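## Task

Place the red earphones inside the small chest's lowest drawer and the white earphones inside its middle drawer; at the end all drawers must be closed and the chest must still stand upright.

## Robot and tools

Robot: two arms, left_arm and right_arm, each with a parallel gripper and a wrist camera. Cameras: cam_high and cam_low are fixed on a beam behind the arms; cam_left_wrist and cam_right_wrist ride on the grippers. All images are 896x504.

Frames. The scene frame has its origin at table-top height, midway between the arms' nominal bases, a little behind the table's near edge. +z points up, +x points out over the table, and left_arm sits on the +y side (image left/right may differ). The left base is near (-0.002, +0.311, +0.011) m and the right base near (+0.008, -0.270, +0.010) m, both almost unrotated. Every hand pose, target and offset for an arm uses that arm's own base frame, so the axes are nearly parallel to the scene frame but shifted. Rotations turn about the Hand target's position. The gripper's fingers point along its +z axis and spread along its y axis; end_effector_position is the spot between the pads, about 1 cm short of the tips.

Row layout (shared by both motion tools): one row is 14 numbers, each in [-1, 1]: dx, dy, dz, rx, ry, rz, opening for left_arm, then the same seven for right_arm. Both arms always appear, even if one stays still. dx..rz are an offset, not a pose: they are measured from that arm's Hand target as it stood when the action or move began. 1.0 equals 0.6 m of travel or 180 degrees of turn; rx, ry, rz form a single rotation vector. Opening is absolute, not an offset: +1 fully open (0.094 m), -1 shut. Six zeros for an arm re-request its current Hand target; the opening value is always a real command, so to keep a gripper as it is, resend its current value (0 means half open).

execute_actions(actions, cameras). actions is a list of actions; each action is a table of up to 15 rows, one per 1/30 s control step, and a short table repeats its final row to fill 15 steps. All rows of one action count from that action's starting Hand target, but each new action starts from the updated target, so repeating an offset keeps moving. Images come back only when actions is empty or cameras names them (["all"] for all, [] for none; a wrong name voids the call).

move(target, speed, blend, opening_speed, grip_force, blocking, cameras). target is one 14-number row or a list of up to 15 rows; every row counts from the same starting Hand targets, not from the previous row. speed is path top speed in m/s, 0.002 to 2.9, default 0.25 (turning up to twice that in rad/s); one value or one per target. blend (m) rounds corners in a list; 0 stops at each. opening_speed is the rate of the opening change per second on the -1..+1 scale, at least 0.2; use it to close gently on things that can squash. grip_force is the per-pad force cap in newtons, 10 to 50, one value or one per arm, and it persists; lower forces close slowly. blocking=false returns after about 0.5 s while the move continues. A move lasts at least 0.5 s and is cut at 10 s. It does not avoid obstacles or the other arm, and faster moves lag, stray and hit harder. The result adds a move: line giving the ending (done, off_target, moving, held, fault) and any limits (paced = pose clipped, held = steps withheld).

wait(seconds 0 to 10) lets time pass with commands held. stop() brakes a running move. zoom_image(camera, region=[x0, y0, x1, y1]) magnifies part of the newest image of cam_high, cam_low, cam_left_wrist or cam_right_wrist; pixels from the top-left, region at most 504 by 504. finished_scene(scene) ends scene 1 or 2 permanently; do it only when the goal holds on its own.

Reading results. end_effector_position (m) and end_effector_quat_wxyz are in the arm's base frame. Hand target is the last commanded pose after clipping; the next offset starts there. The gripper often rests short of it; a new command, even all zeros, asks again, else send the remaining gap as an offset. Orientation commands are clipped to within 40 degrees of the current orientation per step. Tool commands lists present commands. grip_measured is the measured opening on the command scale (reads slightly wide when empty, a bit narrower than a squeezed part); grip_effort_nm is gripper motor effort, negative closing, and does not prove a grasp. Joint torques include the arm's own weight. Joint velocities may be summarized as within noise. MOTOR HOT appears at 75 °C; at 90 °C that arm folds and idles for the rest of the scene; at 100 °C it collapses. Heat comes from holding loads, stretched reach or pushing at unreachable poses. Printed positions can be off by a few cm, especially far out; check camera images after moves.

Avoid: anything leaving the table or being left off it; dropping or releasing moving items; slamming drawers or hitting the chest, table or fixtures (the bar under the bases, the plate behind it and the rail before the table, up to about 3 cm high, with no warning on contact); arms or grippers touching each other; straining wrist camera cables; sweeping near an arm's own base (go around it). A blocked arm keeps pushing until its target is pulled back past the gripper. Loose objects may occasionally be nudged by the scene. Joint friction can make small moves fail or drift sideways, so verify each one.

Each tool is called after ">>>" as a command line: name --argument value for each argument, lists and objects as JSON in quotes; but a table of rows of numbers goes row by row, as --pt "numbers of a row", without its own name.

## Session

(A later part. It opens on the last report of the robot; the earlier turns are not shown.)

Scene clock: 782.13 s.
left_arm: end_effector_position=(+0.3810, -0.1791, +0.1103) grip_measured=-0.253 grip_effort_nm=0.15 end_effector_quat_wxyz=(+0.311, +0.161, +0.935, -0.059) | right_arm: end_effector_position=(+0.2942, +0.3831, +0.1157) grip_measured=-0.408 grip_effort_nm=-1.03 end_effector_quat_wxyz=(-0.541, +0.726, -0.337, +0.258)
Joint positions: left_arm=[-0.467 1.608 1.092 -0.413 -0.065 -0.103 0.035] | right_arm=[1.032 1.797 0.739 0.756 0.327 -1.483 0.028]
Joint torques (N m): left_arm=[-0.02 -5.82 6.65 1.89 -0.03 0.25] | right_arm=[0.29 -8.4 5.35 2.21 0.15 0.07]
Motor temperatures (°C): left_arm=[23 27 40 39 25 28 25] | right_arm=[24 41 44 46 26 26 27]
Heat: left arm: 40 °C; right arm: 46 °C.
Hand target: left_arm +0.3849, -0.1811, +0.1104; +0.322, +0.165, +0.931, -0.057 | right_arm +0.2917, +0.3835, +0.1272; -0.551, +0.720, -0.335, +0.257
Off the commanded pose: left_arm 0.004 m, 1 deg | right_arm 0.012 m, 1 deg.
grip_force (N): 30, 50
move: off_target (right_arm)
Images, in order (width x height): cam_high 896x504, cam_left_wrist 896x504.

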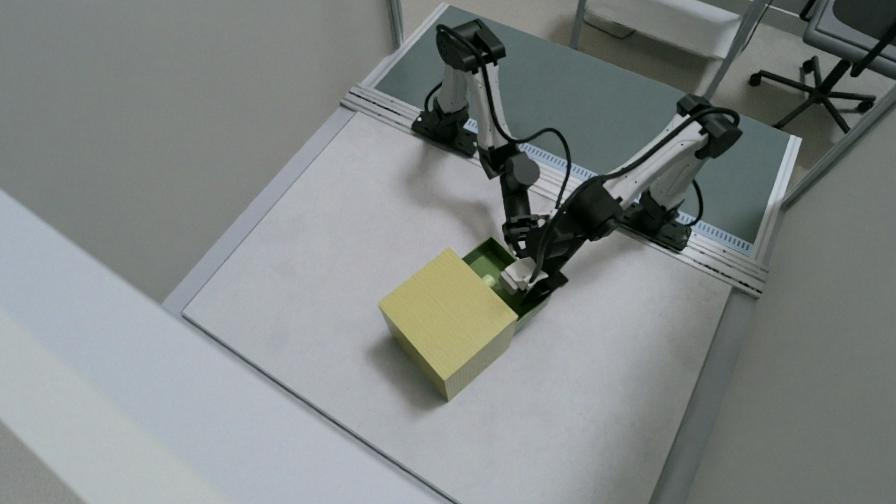

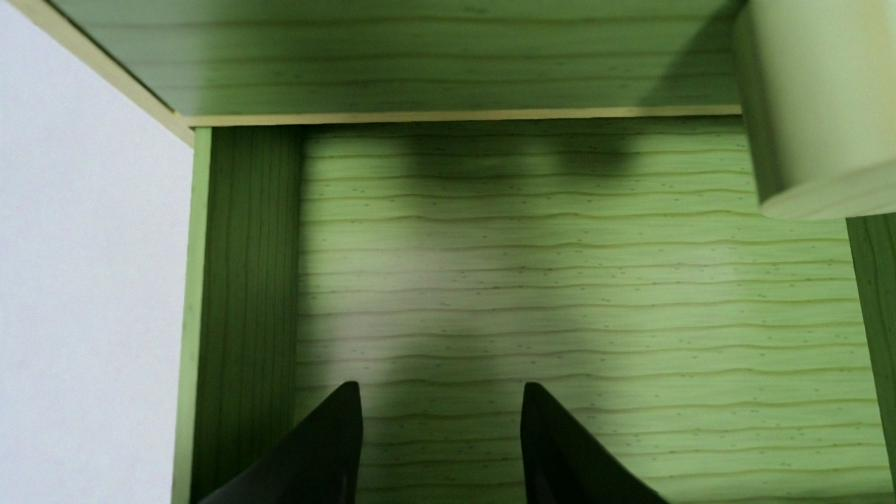

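>>> move --target '[0, 0, 0.2, 0, 0, 0, -0.25, 0, 0, 0, 0, 0, 0, -0.5]' --speed 0.2 --cameras '["cam_high", "cam_left_wrist", "cam_low"]'

Scene clock: 787.63 s.
left_arm: end_effector_position=(+0.3819, -0.1796, +0.2181) grip_measured=-0.253 grip_effort_nm=0.15 end_effector_quat_wxyz=(+0.308, +0.162, +0.936, -0.058) | right_arm: end_effector_position=(+0.2942, +0.3831, +0.1157) grip_measured=-0.408 grip_effort_nm=-1.02 end_effector_quat_wxyz=(-0.541, +0.726, -0.337, +0.258)
Joint positions: left_arm=[-0.467 1.593 1.512 -0.854 -0.065 -0.103 0.035] | right_arm=[1.032 1.797 0.739 0.756 0.327 -1.483 0.028]
Joint torques (N m): left_arm=[0.01 -6.41 9.92 1.53 -0.05 0.23] | right_arm=[0.18 -8.34 5.49 2.17 0.17 0.06]
Heat: left arm: 40 °C; right arm: 46 °C.
Hand target: left_arm +0.3849, -0.1811, +0.2304; +0.322, +0.165, +0.931, -0.057 | right_arm +0.2917, +0.3835, +0.1272; -0.551, +0.720, -0.335, +0.257
Off the commanded pose: left_arm 0.013 m, 2 deg | right_arm 0.012 m, 1 deg.
grip_force (N): 30, 50
move: off_target (left_arm, right_arm)
Images, in order (width x height): cam_high 896x504, cam_low 896x504, cam_left_wrist 896x504.

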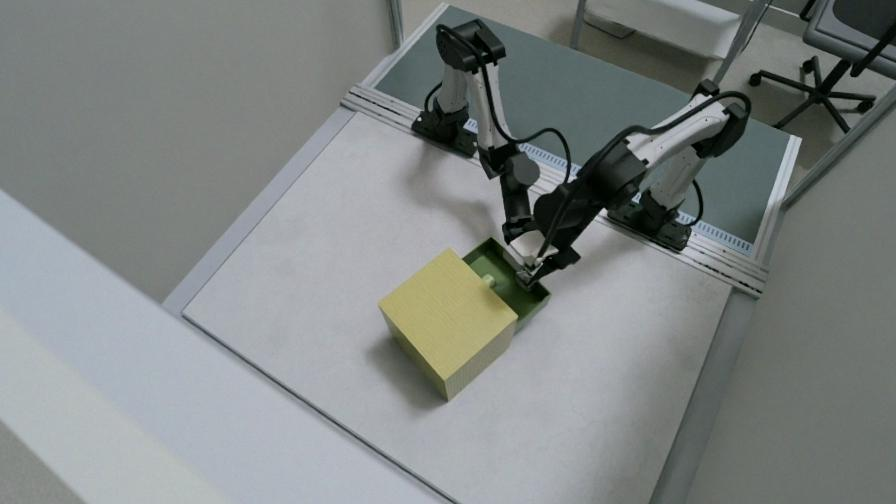

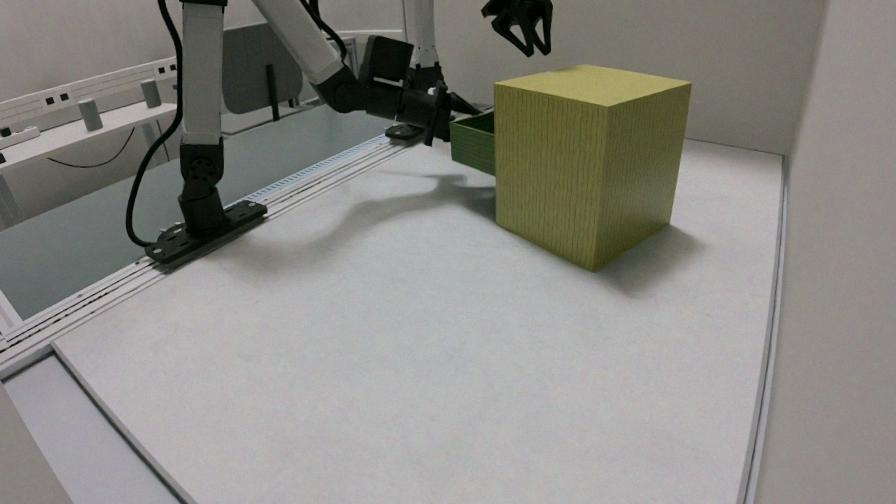

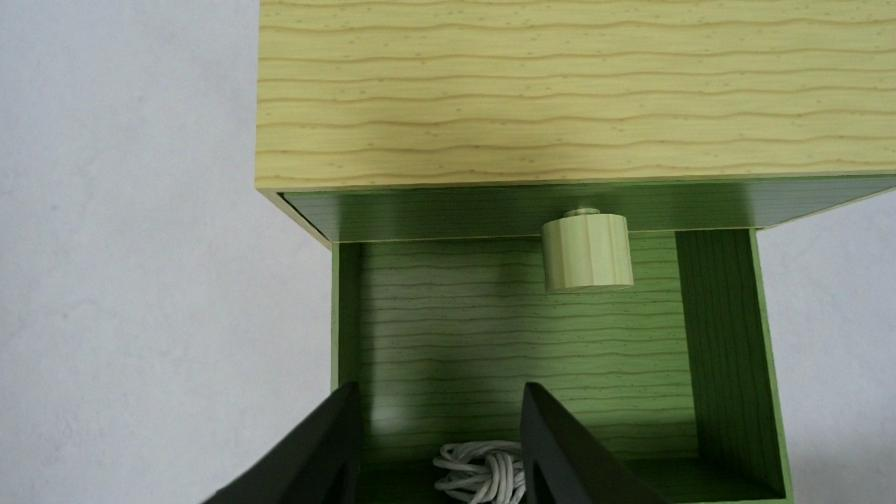

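>>> move --target '[-0.127, 0.0395, 0.06, 0, 0, 0, -0.25, 0, 0, 0, 0, 0, 0, -0.5]' --speed 0.25 --cameras '["cam_left_wrist", "cam_high"]'

Scene clock: 793.00 s.
left_arm: end_effector_position=(+0.3111, -0.1573, +0.2697) grip_measured=-0.253 grip_effort_nm=0.15 end_effector_quat_wxyz=(+0.327, +0.166, +0.929, -0.060) | right_arm: end_effector_position=(+0.2942, +0.3831, +0.1157) grip_measured=-0.408 grip_effort_nm=-1.03 end_effector_quat_wxyz=(-0.541, +0.726, -0.337, +0.258)
Joint positions: left_arm=[-0.517 1.341 1.477 -1.036 -0.099 -0.129 0.035] | right_arm=[1.032 1.797 0.739 0.756 0.327 -1.483 0.028]
Joint torques (N m): left_arm=[-0.66 -3.84 6.28 1.58 -0.07 0.06] | right_arm=[0.23 -8.2 5.3 2.16 0.17 0.07]
Heat: left arm: 41 °C; right arm: 46 °C.
Hand target: left_arm +0.3087, -0.1575, +0.2664; +0.322, +0.165, +0.931, -0.057 | right_arm +0.2917, +0.3835, +0.1272; -0.551, +0.720, -0.335, +0.257
Off the commanded pose: left_arm 0.004 m, 1 deg | right_arm 0.012 m, 1 deg.
grip_force (N): 30, 50
move: off_target (right_arm)
Images, in order (width x height): cam_high 896x504, cam_left_wrist 896x504.

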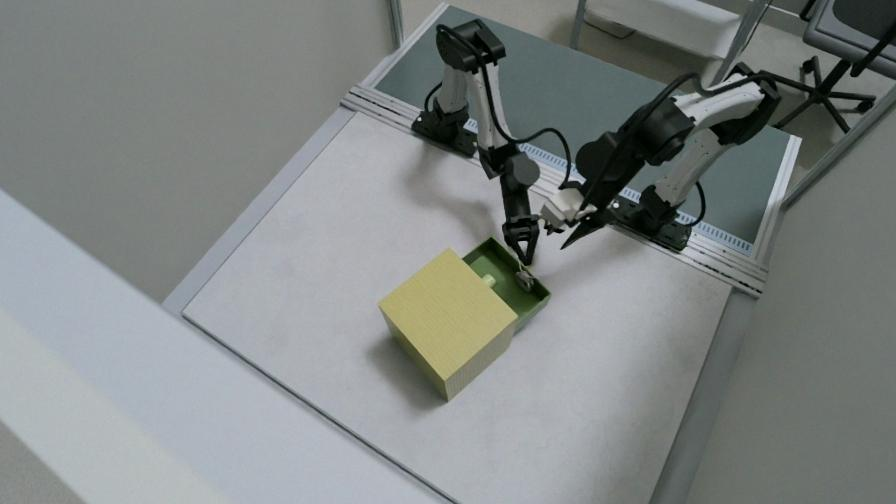

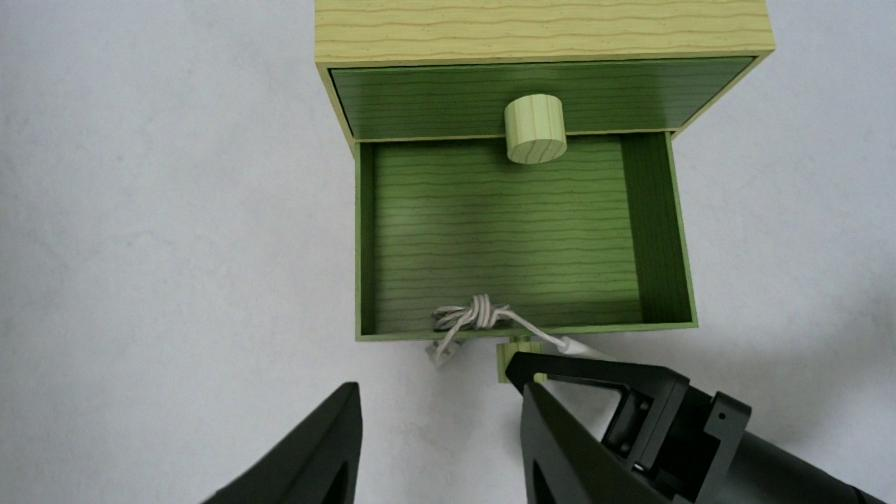

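>>> zoom_image --camera "cam_left_wrist" --region '[350, 260, 650, 400]'

Scaled by 1.680 from the camera's 896x504 image, which has a finer 1280x720 frame.

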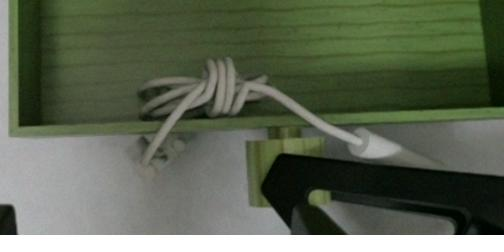

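>>> move --target '[0.0743, -0.059, -0.1557, 0.0342, 0.094, 0, -0.15, 0, 0, 0, 0, 0, 0, -0.5]' --speed 0.25 --cameras '["cam_left_wrist"]'

Scene clock: 857.07 s.
left_arm: end_effector_position=(+0.3515, -0.1863, +0.1614) grip_measured=-0.153 grip_effort_nm=0.15 end_effector_quat_wxyz=(+0.161, +0.172, +0.972, -0.021) | right_arm: end_effector_position=(+0.2942, +0.3831, +0.1157) grip_measured=-0.408 grip_effort_nm=-1.02 end_effector_quat_wxyz=(-0.541, +0.726, -0.337, +0.258)
Joint positions: left_arm=[-0.517 1.756 1.61 -1.104 -0.068 -0.155 0.04] | right_arm=[1.032 1.797 0.739 0.756 0.327 -1.483 0.028]
Joint torques (N m): left_arm=[-0.49 -7.46 9.87 0.99 0.16 0.05] | right_arm=[0.13 -8.25 5.52 2.17 0.16 0.05]
Heat: left arm: 40 °C; right arm: 48 °C.
Hand target: left_arm +0.3533, -0.1929, +0.1730; +0.172, +0.172, +0.969, -0.031 | right_arm +0.2917, +0.3835, +0.1272; -0.551, +0.720, -0.335, +0.257
Off the commanded pose: left_arm 0.013 m, 2 deg | right_arm 0.012 m, 1 deg.
grip_force (N): 30, 50
move: off_target (left_arm, right_arm)
Images, in order (width x height): cam_left_wrist 896x504.

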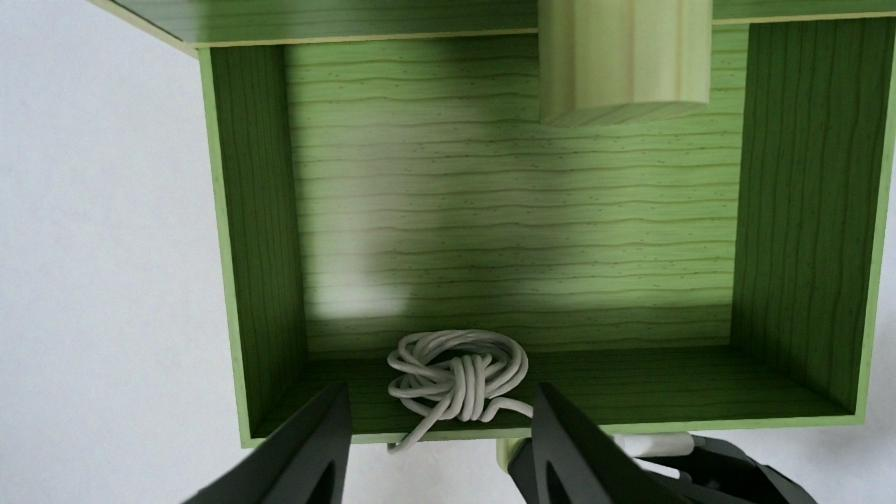

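>>> move --target '[-0.0065, 0.0177, -0.019, 0.016, 0.0439, 0, -0.15, 0, 0, 0, 0, 0, 0, -0.5]' --speed 0.2 --cameras '["cam_left_wrist"]'

Scene clock: 906.73 s.
left_arm: end_effector_position=(+0.3459, -0.1796, +0.1538) grip_measured=-0.153 grip_effort_nm=0.15 end_effector_quat_wxyz=(+0.094, +0.170, +0.981, -0.012) | right_arm: end_effector_position=(+0.2942, +0.3831, +0.1157) grip_measured=-0.408 grip_effort_nm=-1.02 end_effector_quat_wxyz=(-0.541, +0.726, -0.337, +0.258)
Joint positions: left_arm=[-0.496 1.853 1.733 -1.265 -0.038 -0.149 0.04] | right_arm=[1.032 1.797 0.739 0.756 0.327 -1.483 0.028]
Joint torques (N m): left_arm=[0.59 -7.27 9.5 0.65 0.17 0.24] | right_arm=[0.36 -8.39 5.29 2.21 0.17 0.1]
Motor temperatures (°C): left_arm=[23 30 41 36 25 28 25] | right_arm=[24 46 43 50 26 26 28]
Heat: left arm: 41 °C; right arm: 50 °C.
Hand target: left_arm +0.3493, -0.1822, +0.1616; +0.101, +0.174, +0.980, -0.018 | right_arm +0.2917, +0.3835, +0.1272; -0.551, +0.720, -0.335, +0.257
Off the commanded pose: left_arm 0.009 m, 1 deg | right_arm 0.012 m, 1 deg.
grip_force (N): 30, 50
move: off_target (right_arm)
Images, in order (width x height): cam_left_wrist 896x504.

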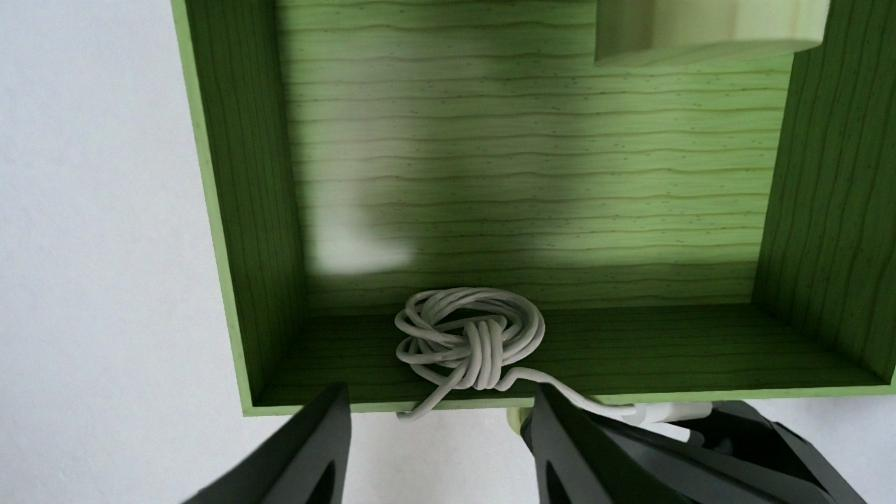

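>>> move --pt "0.0038 0.0123 -0.1027 0 0 0 0.0 0 0 0 0 0 0 -0.5" --pt "0.0038 0.0123 -0.1027 0 0 0 -0.8 0 0 0 0 0 0 -0.5" --speed 0.1 --opening_speed 1.0 --cameras '["cam_left_wrist"]'

Scene clock: 937.93 s.
left_arm: end_effector_position=(+0.3533, -0.1759, +0.1004) grip_measured=-0.797 grip_effort_nm=-0.16 end_effector_quat_wxyz=(+0.101, +0.169, +0.980, -0.017) | right_arm: end_effector_position=(+0.2935, +0.3836, +0.1155) grip_measured=-0.408 grip_effort_nm=-1.02 end_effector_quat_wxyz=(-0.541, +0.727, -0.336, +0.258)
Joint positions: left_arm=[-0.474 1.853 1.518 -1.032 -0.028 -0.129 0.01] | right_arm=[1.034 1.797 0.739 0.755 0.327 -1.483 0.028]
Joint torques (N m): left_arm=[0.4 -8.2 5.76 0.88 0.11 0.25] | right_arm=[0.18 -8.2 5.26 2.18 0.19 0.03]
Heat: left arm: 41 °C; right arm: 50 °C.
Hand target: left_arm +0.3516, -0.1748, +0.0999; +0.101, +0.174, +0.980, -0.018 | right_arm +0.2918, +0.3834, +0.1272; -0.551, +0.720, -0.335, +0.257
Off the commanded pose: left_arm 0.002 m, 1 deg | right_arm 0.012 m, 2 deg.
grip_force (N): 30, 50
move: off_target (right_arm)
Images, in order (width x height): cam_left_wrist 896x504.

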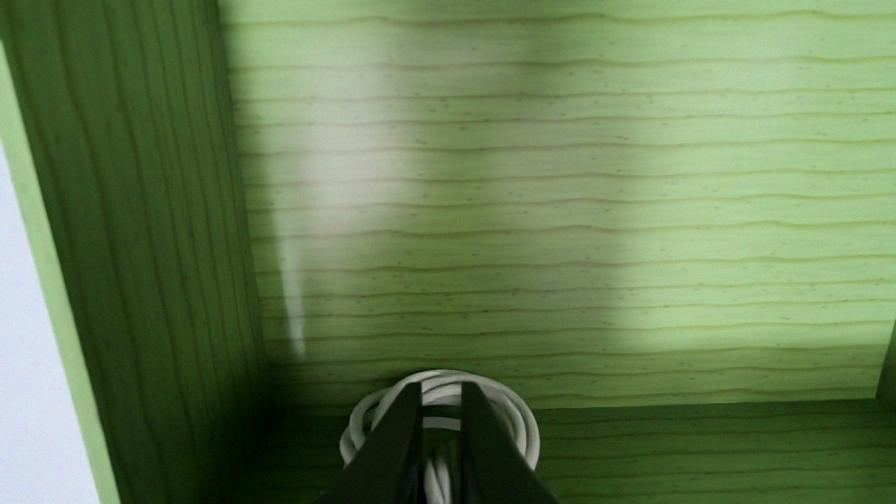

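>>> move --target '[0, 0, 0.2333, 0, 0, 0, -0.85, 0, 0, 0, 0, 0, 0, -0.5]' --speed 0.15 --cameras '["cam_left_wrist", "cam_high", "cam_low"]'

Scene clock: 942.87 s.
left_arm: end_effector_position=(+0.3517, -0.1751, +0.2319) grip_measured=-0.842 grip_effort_nm=-0.44 end_effector_quat_wxyz=(+0.118, +0.170, +0.978, -0.022) | right_arm: end_effector_position=(+0.2935, +0.3836, +0.1156) grip_measured=-0.408 grip_effort_nm=-1.03 end_effector_quat_wxyz=(-0.541, +0.727, -0.336, +0.258)
Joint positions: left_arm=[-0.474 1.907 2.118 -1.543 -0.028 -0.127 0.007] | right_arm=[1.034 1.797 0.739 0.756 0.327 -1.483 0.028]
Joint torques (N m): left_arm=[0.44 -7.76 8.18 0.79 0.11 0.24] | right_arm=[0.17 -8.43 5.26 2.17 0.16 0.03]
Heat: left arm: 41 °C; right arm: 50 °C.
Hand target: left_arm +0.3517, -0.1749, +0.2398; +0.101, +0.174, +0.980, -0.018 | right_arm +0.2918, +0.3834, +0.1272; -0.551, +0.720, -0.335, +0.257
Off the commanded pose: left_arm 0.008 m, 2 deg | right_arm 0.012 m, 1 deg.
joint sent to its limit (left arm) — joint 4 (wrist pitch), lower limit. The joint targets are off in orientation, not in position.
grip_force (N): 30, 50
move: off_target (right_arm)
Images, in order (width x height): cam_high 896x504, cam_low 896x504, cam_left_wrist 896x504.

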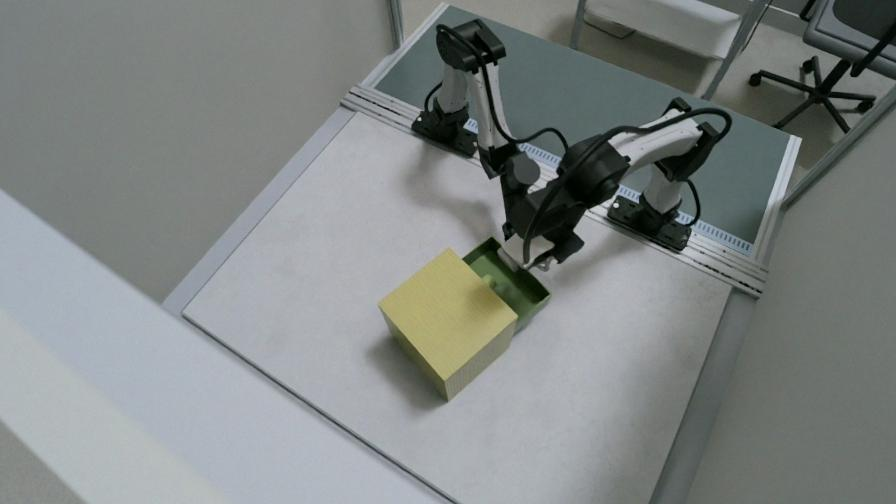

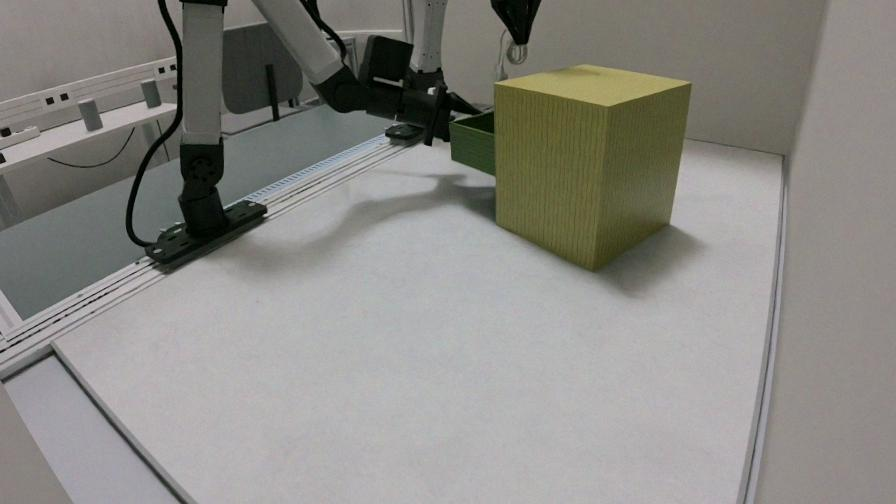

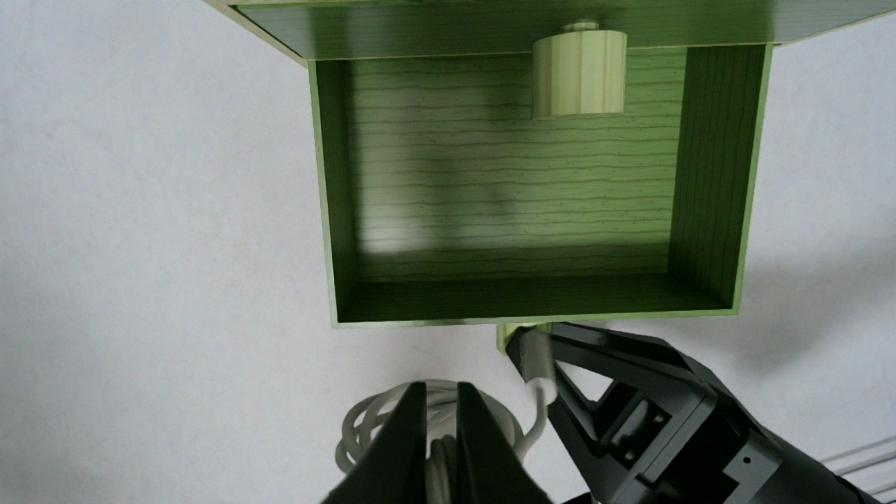

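>>> move --pt "0.0562 -0.0168 0.0203 -0.0551 -0.1514 0 -0.85 0 0 0 0 0 0 -0.5" --pt "0.0562 -0.0168 -0.2173 -0.0551 -0.1514 0 -0.85 0 0 0 0 0 0 -0.5" --speed '[0.2, 0.15]' --cameras '["cam_left_wrist", "cam_high"]'

Scene clock: 966.73 s.
left_arm: end_effector_position=(+0.3823, -0.1809, +0.1096) grip_measured=-0.842 grip_effort_nm=-0.42 end_effector_quat_wxyz=(+0.332, +0.158, +0.928, -0.061) | right_arm: end_effector_position=(+0.2935, +0.3836, +0.1159) grip_measured=-0.408 grip_effort_nm=-1.02 end_effector_quat_wxyz=(-0.541, +0.726, -0.336, +0.258)
Joint positions: left_arm=[-0.474 1.592 1.045 -0.339 -0.078 -0.109 0.007] | right_arm=[1.034 1.797 0.739 0.756 0.327 -1.483 0.028]
Joint torques (N m): left_arm=[-0.55 -5.67 6.43 1.97 -0.04 0.26] | right_arm=[0.1 -8.38 5.31 2.19 0.16 0.03]
Heat: left arm: 42 °C; right arm: 51 °C.
Hand target: left_arm +0.3854, -0.1849, +0.1096; +0.343, +0.163, +0.923, -0.060 | right_arm +0.2918, +0.3834, +0.1274; -0.552, +0.719, -0.335, +0.256
Off the commanded pose: left_arm 0.005 m, 1 deg | right_arm 0.011 m, 1 deg.
grip_force (N): 30, 50
move: off_target (right_arm)
Images, in order (width x height): cam_high 896x504, cam_left_wrist 896x504.

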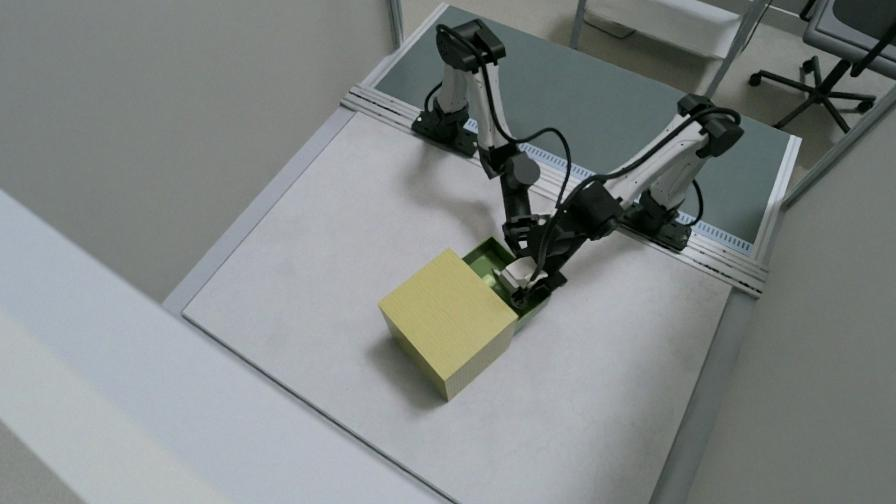

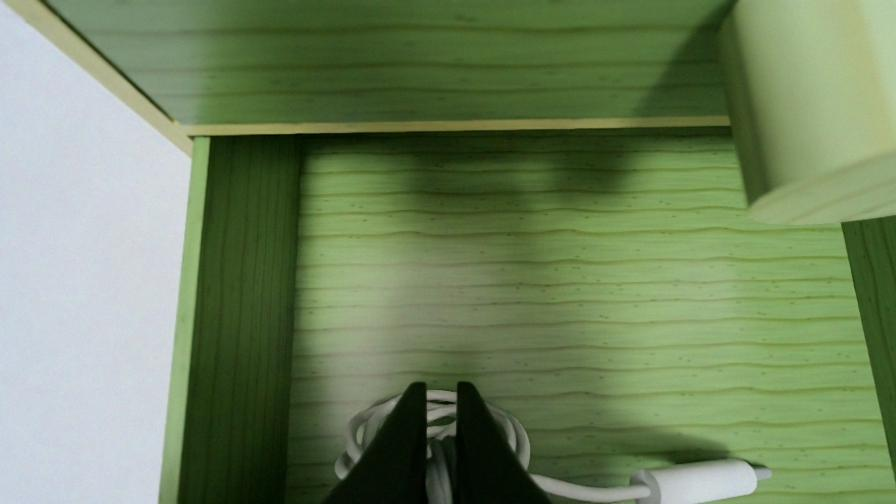

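>>> move --pt "0 0 -0.02 0 0 0 -0.85 0 0 0 0 0 0 -0.5" --pt "0 0 -0.02 0 0 0 -0.4 0 0 0 0 0 0 -0.5" --pt "0 0 0.2 0 0 0 -0.4 0 0 0 0 0 0 -0.5" --pt "-0.127 0.0395 0.24 0 0 0 -0.4 0 0 0 0 0 0 -0.5" --speed '[0.1, 0.15, 0.2, 0.25]' --blend '[0, 0, 0.03, 0]' --opening_speed 1.0 --cameras '["cam_left_wrist", "cam_high"]'

Scene clock: 977.07 s.
left_arm: end_effector_position=(+0.3113, -0.1612, +0.2567) grip_measured=-0.403 grip_effort_nm=0.15 end_effector_quat_wxyz=(+0.347, +0.165, +0.921, -0.064) | right_arm: end_effector_position=(+0.2936, +0.3835, +0.1158) grip_measured=-0.408 grip_effort_nm=-1.03 end_effector_quat_wxyz=(-0.541, +0.727, -0.336, +0.258)
Joint positions: left_arm=[-0.535 1.294 1.36 -0.923 -0.116 -0.137 0.028] | right_arm=[1.034 1.797 0.739 0.755 0.327 -1.483 0.028]
Joint torques (N m): left_arm=[-0.43 -3.77 6.48 1.65 -0.09 0.01] | right_arm=[0.05 -8.12 5.31 2.18 0.15 0.07]
Heat: left arm: 41 °C; right arm: 51 °C.
Hand target: left_arm +0.3092, -0.1612, +0.2535; +0.343, +0.164, +0.923, -0.060 | right_arm +0.2918, +0.3834, +0.1274; -0.552, +0.719, -0.335, +0.257
Off the commanded pose: left_arm 0.004 m, 1 deg | right_arm 0.012 m, 1 deg.
grip_force (N): 30, 50
move: off_target (right_arm)
Images, in order (width x height): cam_high 896x504, cam_left_wrist 896x504.

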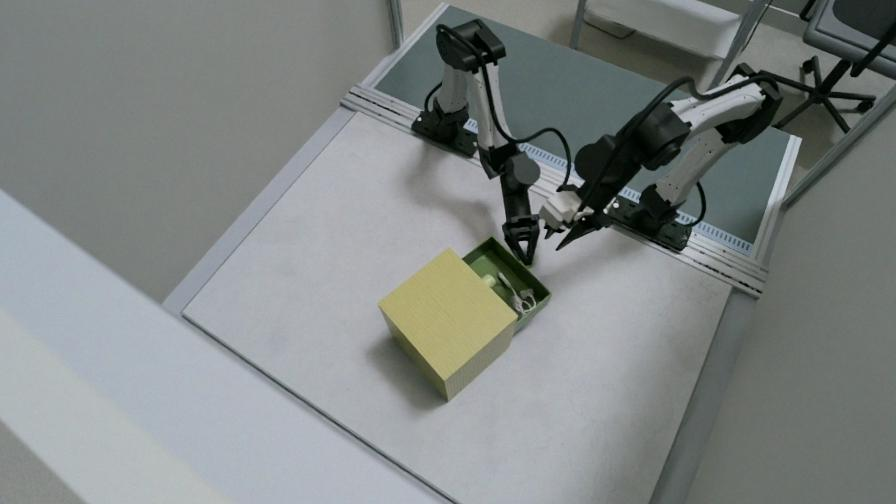

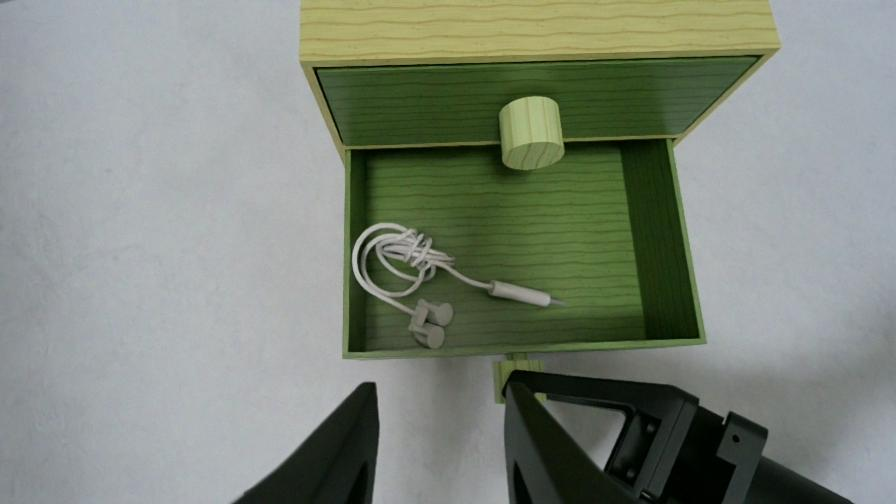

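>>> zoom_image --camera "cam_left_wrist" --region '[320, 130, 580, 370]'

Scaled by 1.938 from the camera's 896x504 image, which has a finer 1280x720 frame.

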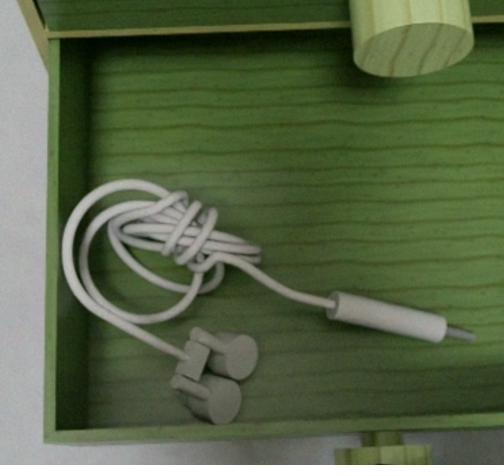

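>>> zoom_image --camera "cam_high" --region '[450, 225, 570, 340]'

Scaled by 4.200 from the camera's 896x504 image, which has a finer 1280x720 frame.

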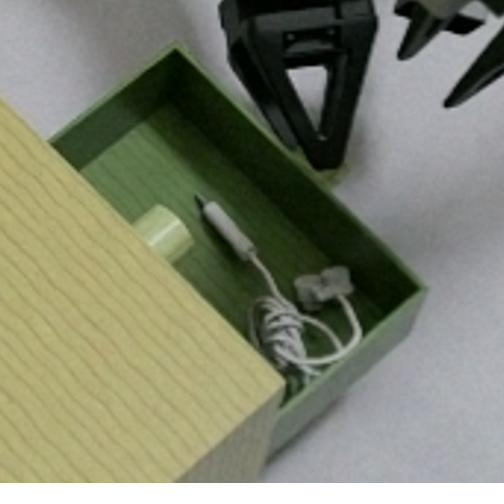

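>>> move --target '[0, 0, 0, 0, 0, 0, -0.4, 0.094, -0.034, 0, 0, 0, 0, -0.5]' --speed 0.1 --cameras '["cam_left_wrist", "cam_high"]'

Scene clock: 999.70 s.
left_arm: end_effector_position=(+0.3112, -0.1611, +0.2567) grip_measured=-0.403 grip_effort_nm=0.16 end_effector_quat_wxyz=(+0.347, +0.165, +0.921, -0.064) | right_arm: end_effector_position=(+0.3404, +0.3604, +0.1179) grip_measured=-0.408 grip_effort_nm=-1.03 end_effector_quat_wxyz=(-0.542, +0.728, -0.334, +0.255)
Joint positions: left_arm=[-0.535 1.294 1.36 -0.923 -0.116 -0.137 0.028] | right_arm=[0.871 1.816 0.774 0.753 0.163 -1.531 0.028]
Joint torques (N m): left_arm=[-0.4 -3.51 6.56 1.65 -0.06 0.04] | right_arm=[-1.16 -6.01 7.82 2.25 0.06 0.1]
Heat: left arm: 40 °C; right arm: 51 °C.
Hand target: left_arm +0.3092, -0.1612, +0.2535; +0.343, +0.164, +0.923, -0.060 | right_arm +0.3482, +0.3631, +0.1274; -0.552, +0.719, -0.335, +0.257
Off the commanded pose: left_arm 0.004 m, 1 deg | right_arm 0.013 m, 1 deg.
grip_force (N): 30, 50
move: off_target (right_arm)
Images, in order (width x height): cam_high 896x504, cam_left_wrist 896x504.

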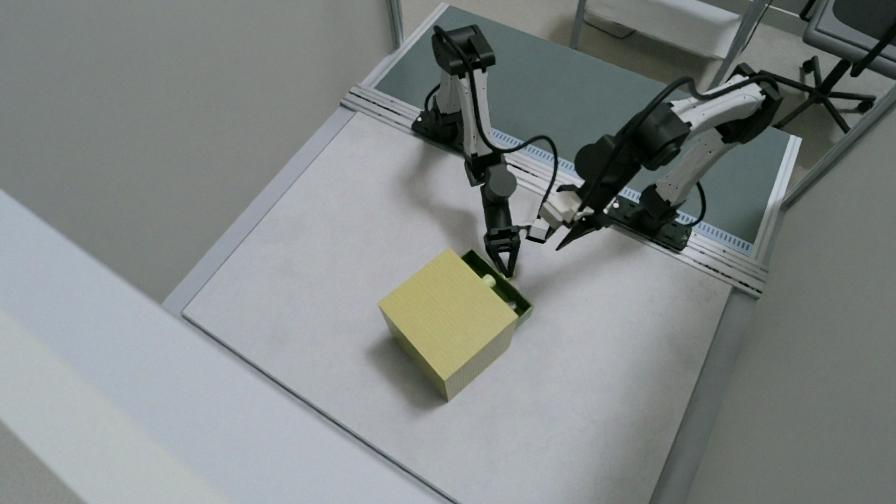

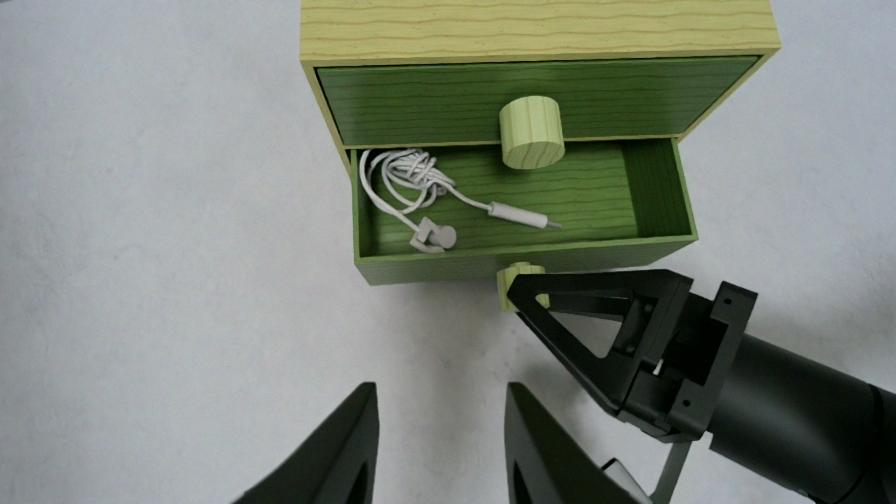

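>>> move --pt "0 0 0 0 0 0 -0.4 0.0833 -0.0228 0 0 0 0 -0.5" --pt "0 0 0 0 0 0 -0.4 0.1047 -0.0285 0 0 0 0 -0.5" --speed '[0.1, 0.03]' --blend '[0.005, 0]' --cameras '["cam_left_wrist", "cam_right_wrist", "cam_high"]'

Scene clock: 1007.77 s.
left_arm: end_effector_position=(+0.3112, -0.1611, +0.2567) grip_measured=-0.403 grip_effort_nm=0.15 end_effector_quat_wxyz=(+0.347, +0.165, +0.921, -0.064) | right_arm: end_effector_position=(+0.4014, +0.3447, +0.1181) grip_measured=-0.408 grip_effort_nm=-1.02 end_effector_quat_wxyz=(-0.544, +0.727, -0.335, +0.254)
Joint positions: left_arm=[-0.535 1.294 1.36 -0.923 -0.116 -0.137 0.028] | right_arm=[0.713 1.914 0.91 0.72 0.01 -1.573 0.028]
Joint torques (N m): left_arm=[-0.49 -3.58 6.54 1.64 -0.08 0.07] | right_arm=[-1.22 -6.58 8.7 2.12 0.05 0.05]
Heat: left arm: 40 °C; right arm: 51 °C.
Hand target: left_arm +0.3092, -0.1612, +0.2535; +0.343, +0.164, +0.923, -0.060 | right_arm +0.4110, +0.3459, +0.1272; -0.551, +0.719, -0.335, +0.257
Off the commanded pose: left_arm 0.004 m, 1 deg | right_arm 0.013 m, 1 deg.
grip_force (N): 30, 50
move: off_target (right_arm)
Images, in order (width x height): cam_high 896x504, cam_left_wrist 896x504, cam_right_wrist 896x504.

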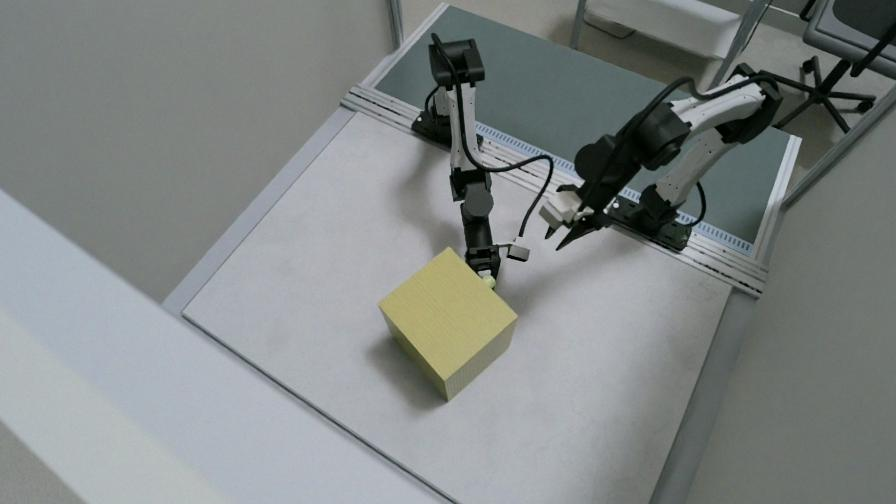

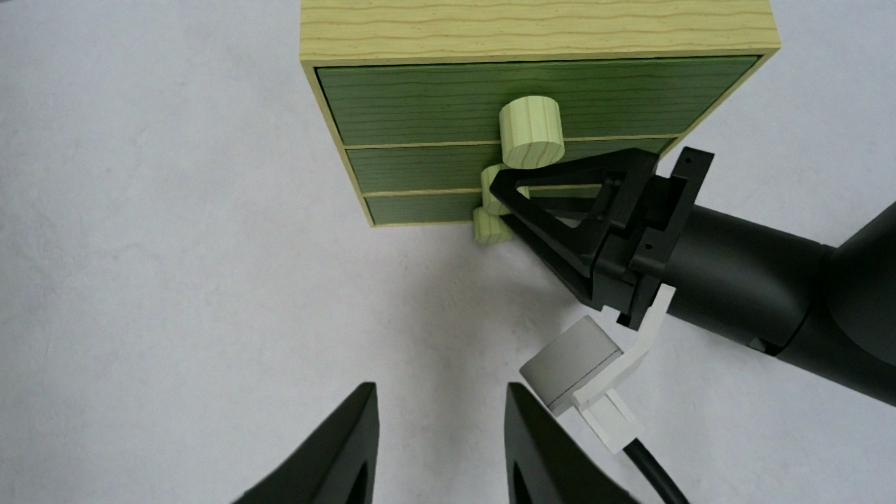

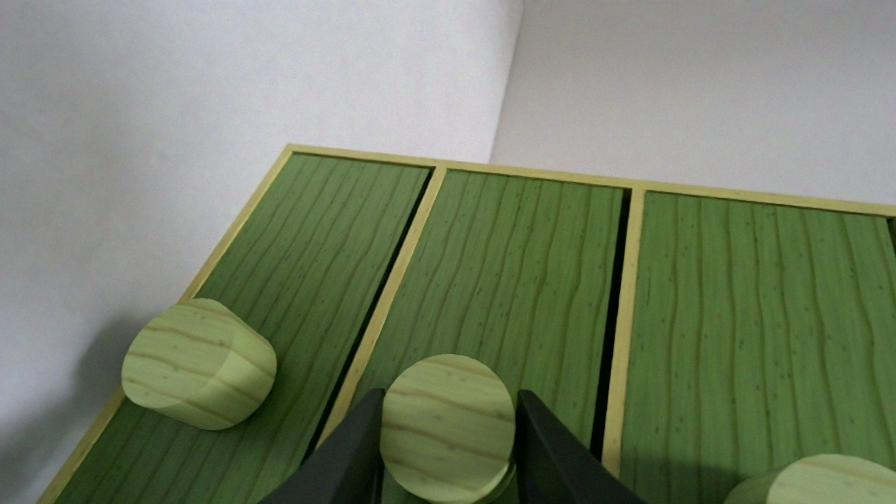

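>>> move --pt "0 0 0 0 0 0 -0.4 -0.0117 0.0008 0 0 0 0 0.064" --pt "0 0 0 0 0 0 -0.4 -0.1347 -0.1022 0.0467 0 0 0 0.064" --speed '[0.1, 0.2]' --opening_speed 1.0 --cameras '["cam_left_wrist", "cam_right_wrist", "cam_high"]'

Scene clock: 1018.47 s.
left_arm: end_effector_position=(+0.3112, -0.1611, +0.2567) grip_measured=-0.403 grip_effort_nm=0.15 end_effector_quat_wxyz=(+0.347, +0.165, +0.921, -0.064) | right_arm: end_effector_position=(+0.3329, +0.2852, +0.1506) grip_measured=+0.062 grip_effort_nm=0.09 end_effector_quat_wxyz=(-0.547, +0.724, -0.334, +0.256)
Joint positions: left_arm=[-0.535 1.294 1.36 -0.923 -0.116 -0.137 0.028] | right_arm=[0.713 1.51 0.587 0.648 0.011 -1.573 0.05]
Joint torques (N m): left_arm=[-0.36 -3.63 6.63 1.62 -0.07 0.04] | right_arm=[0.46 -6.04 5.63 2.28 0.2 0.1]
Heat: left arm: 40 °C; right arm: 50 °C.
Hand target: left_arm +0.3092, -0.1612, +0.2535; +0.343, +0.164, +0.923, -0.060 | right_arm +0.3302, +0.2846, +0.1553; -0.551, +0.719, -0.335, +0.257
Off the commanded pose: left_arm 0.004 m, 1 deg | right_arm 0.005 m, 1 deg.
grip_force (N): 30, 50
move: done
Images, in order (width x height): cam_high 896x504, cam_left_wrist 896x504, cam_right_wrist 896x504.

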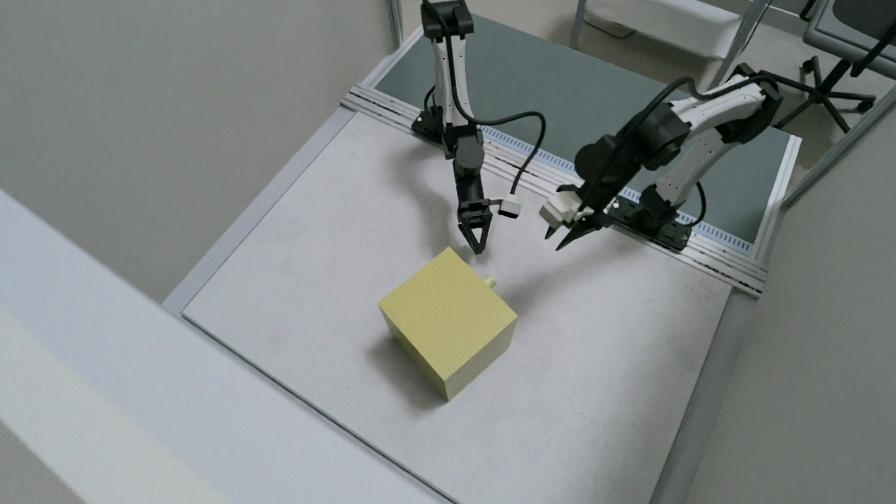

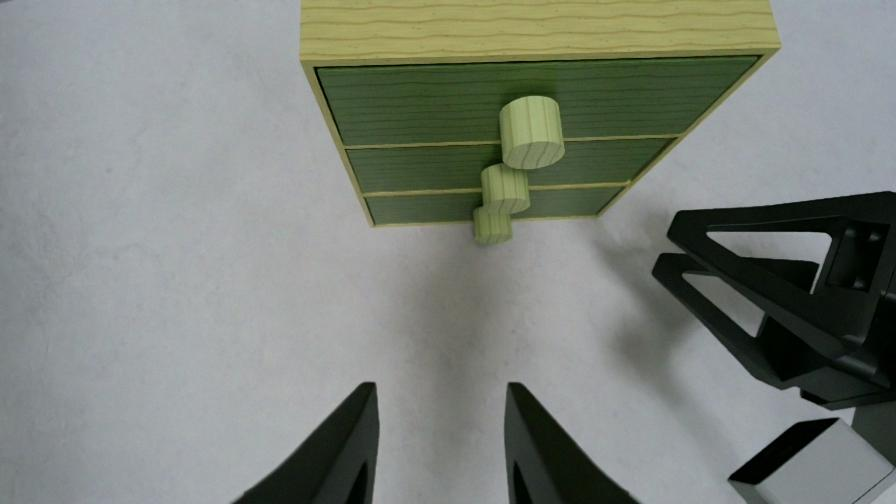

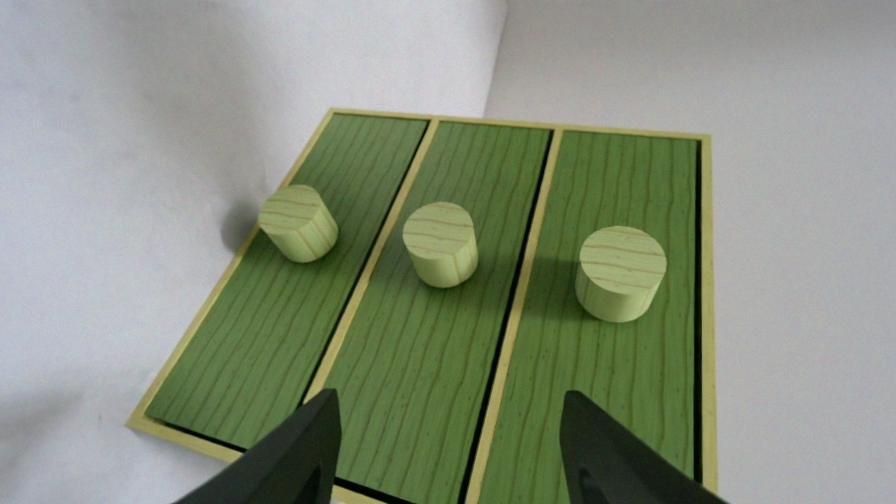

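>>> finished_scene --scene 1

The scene is finished: the task was done.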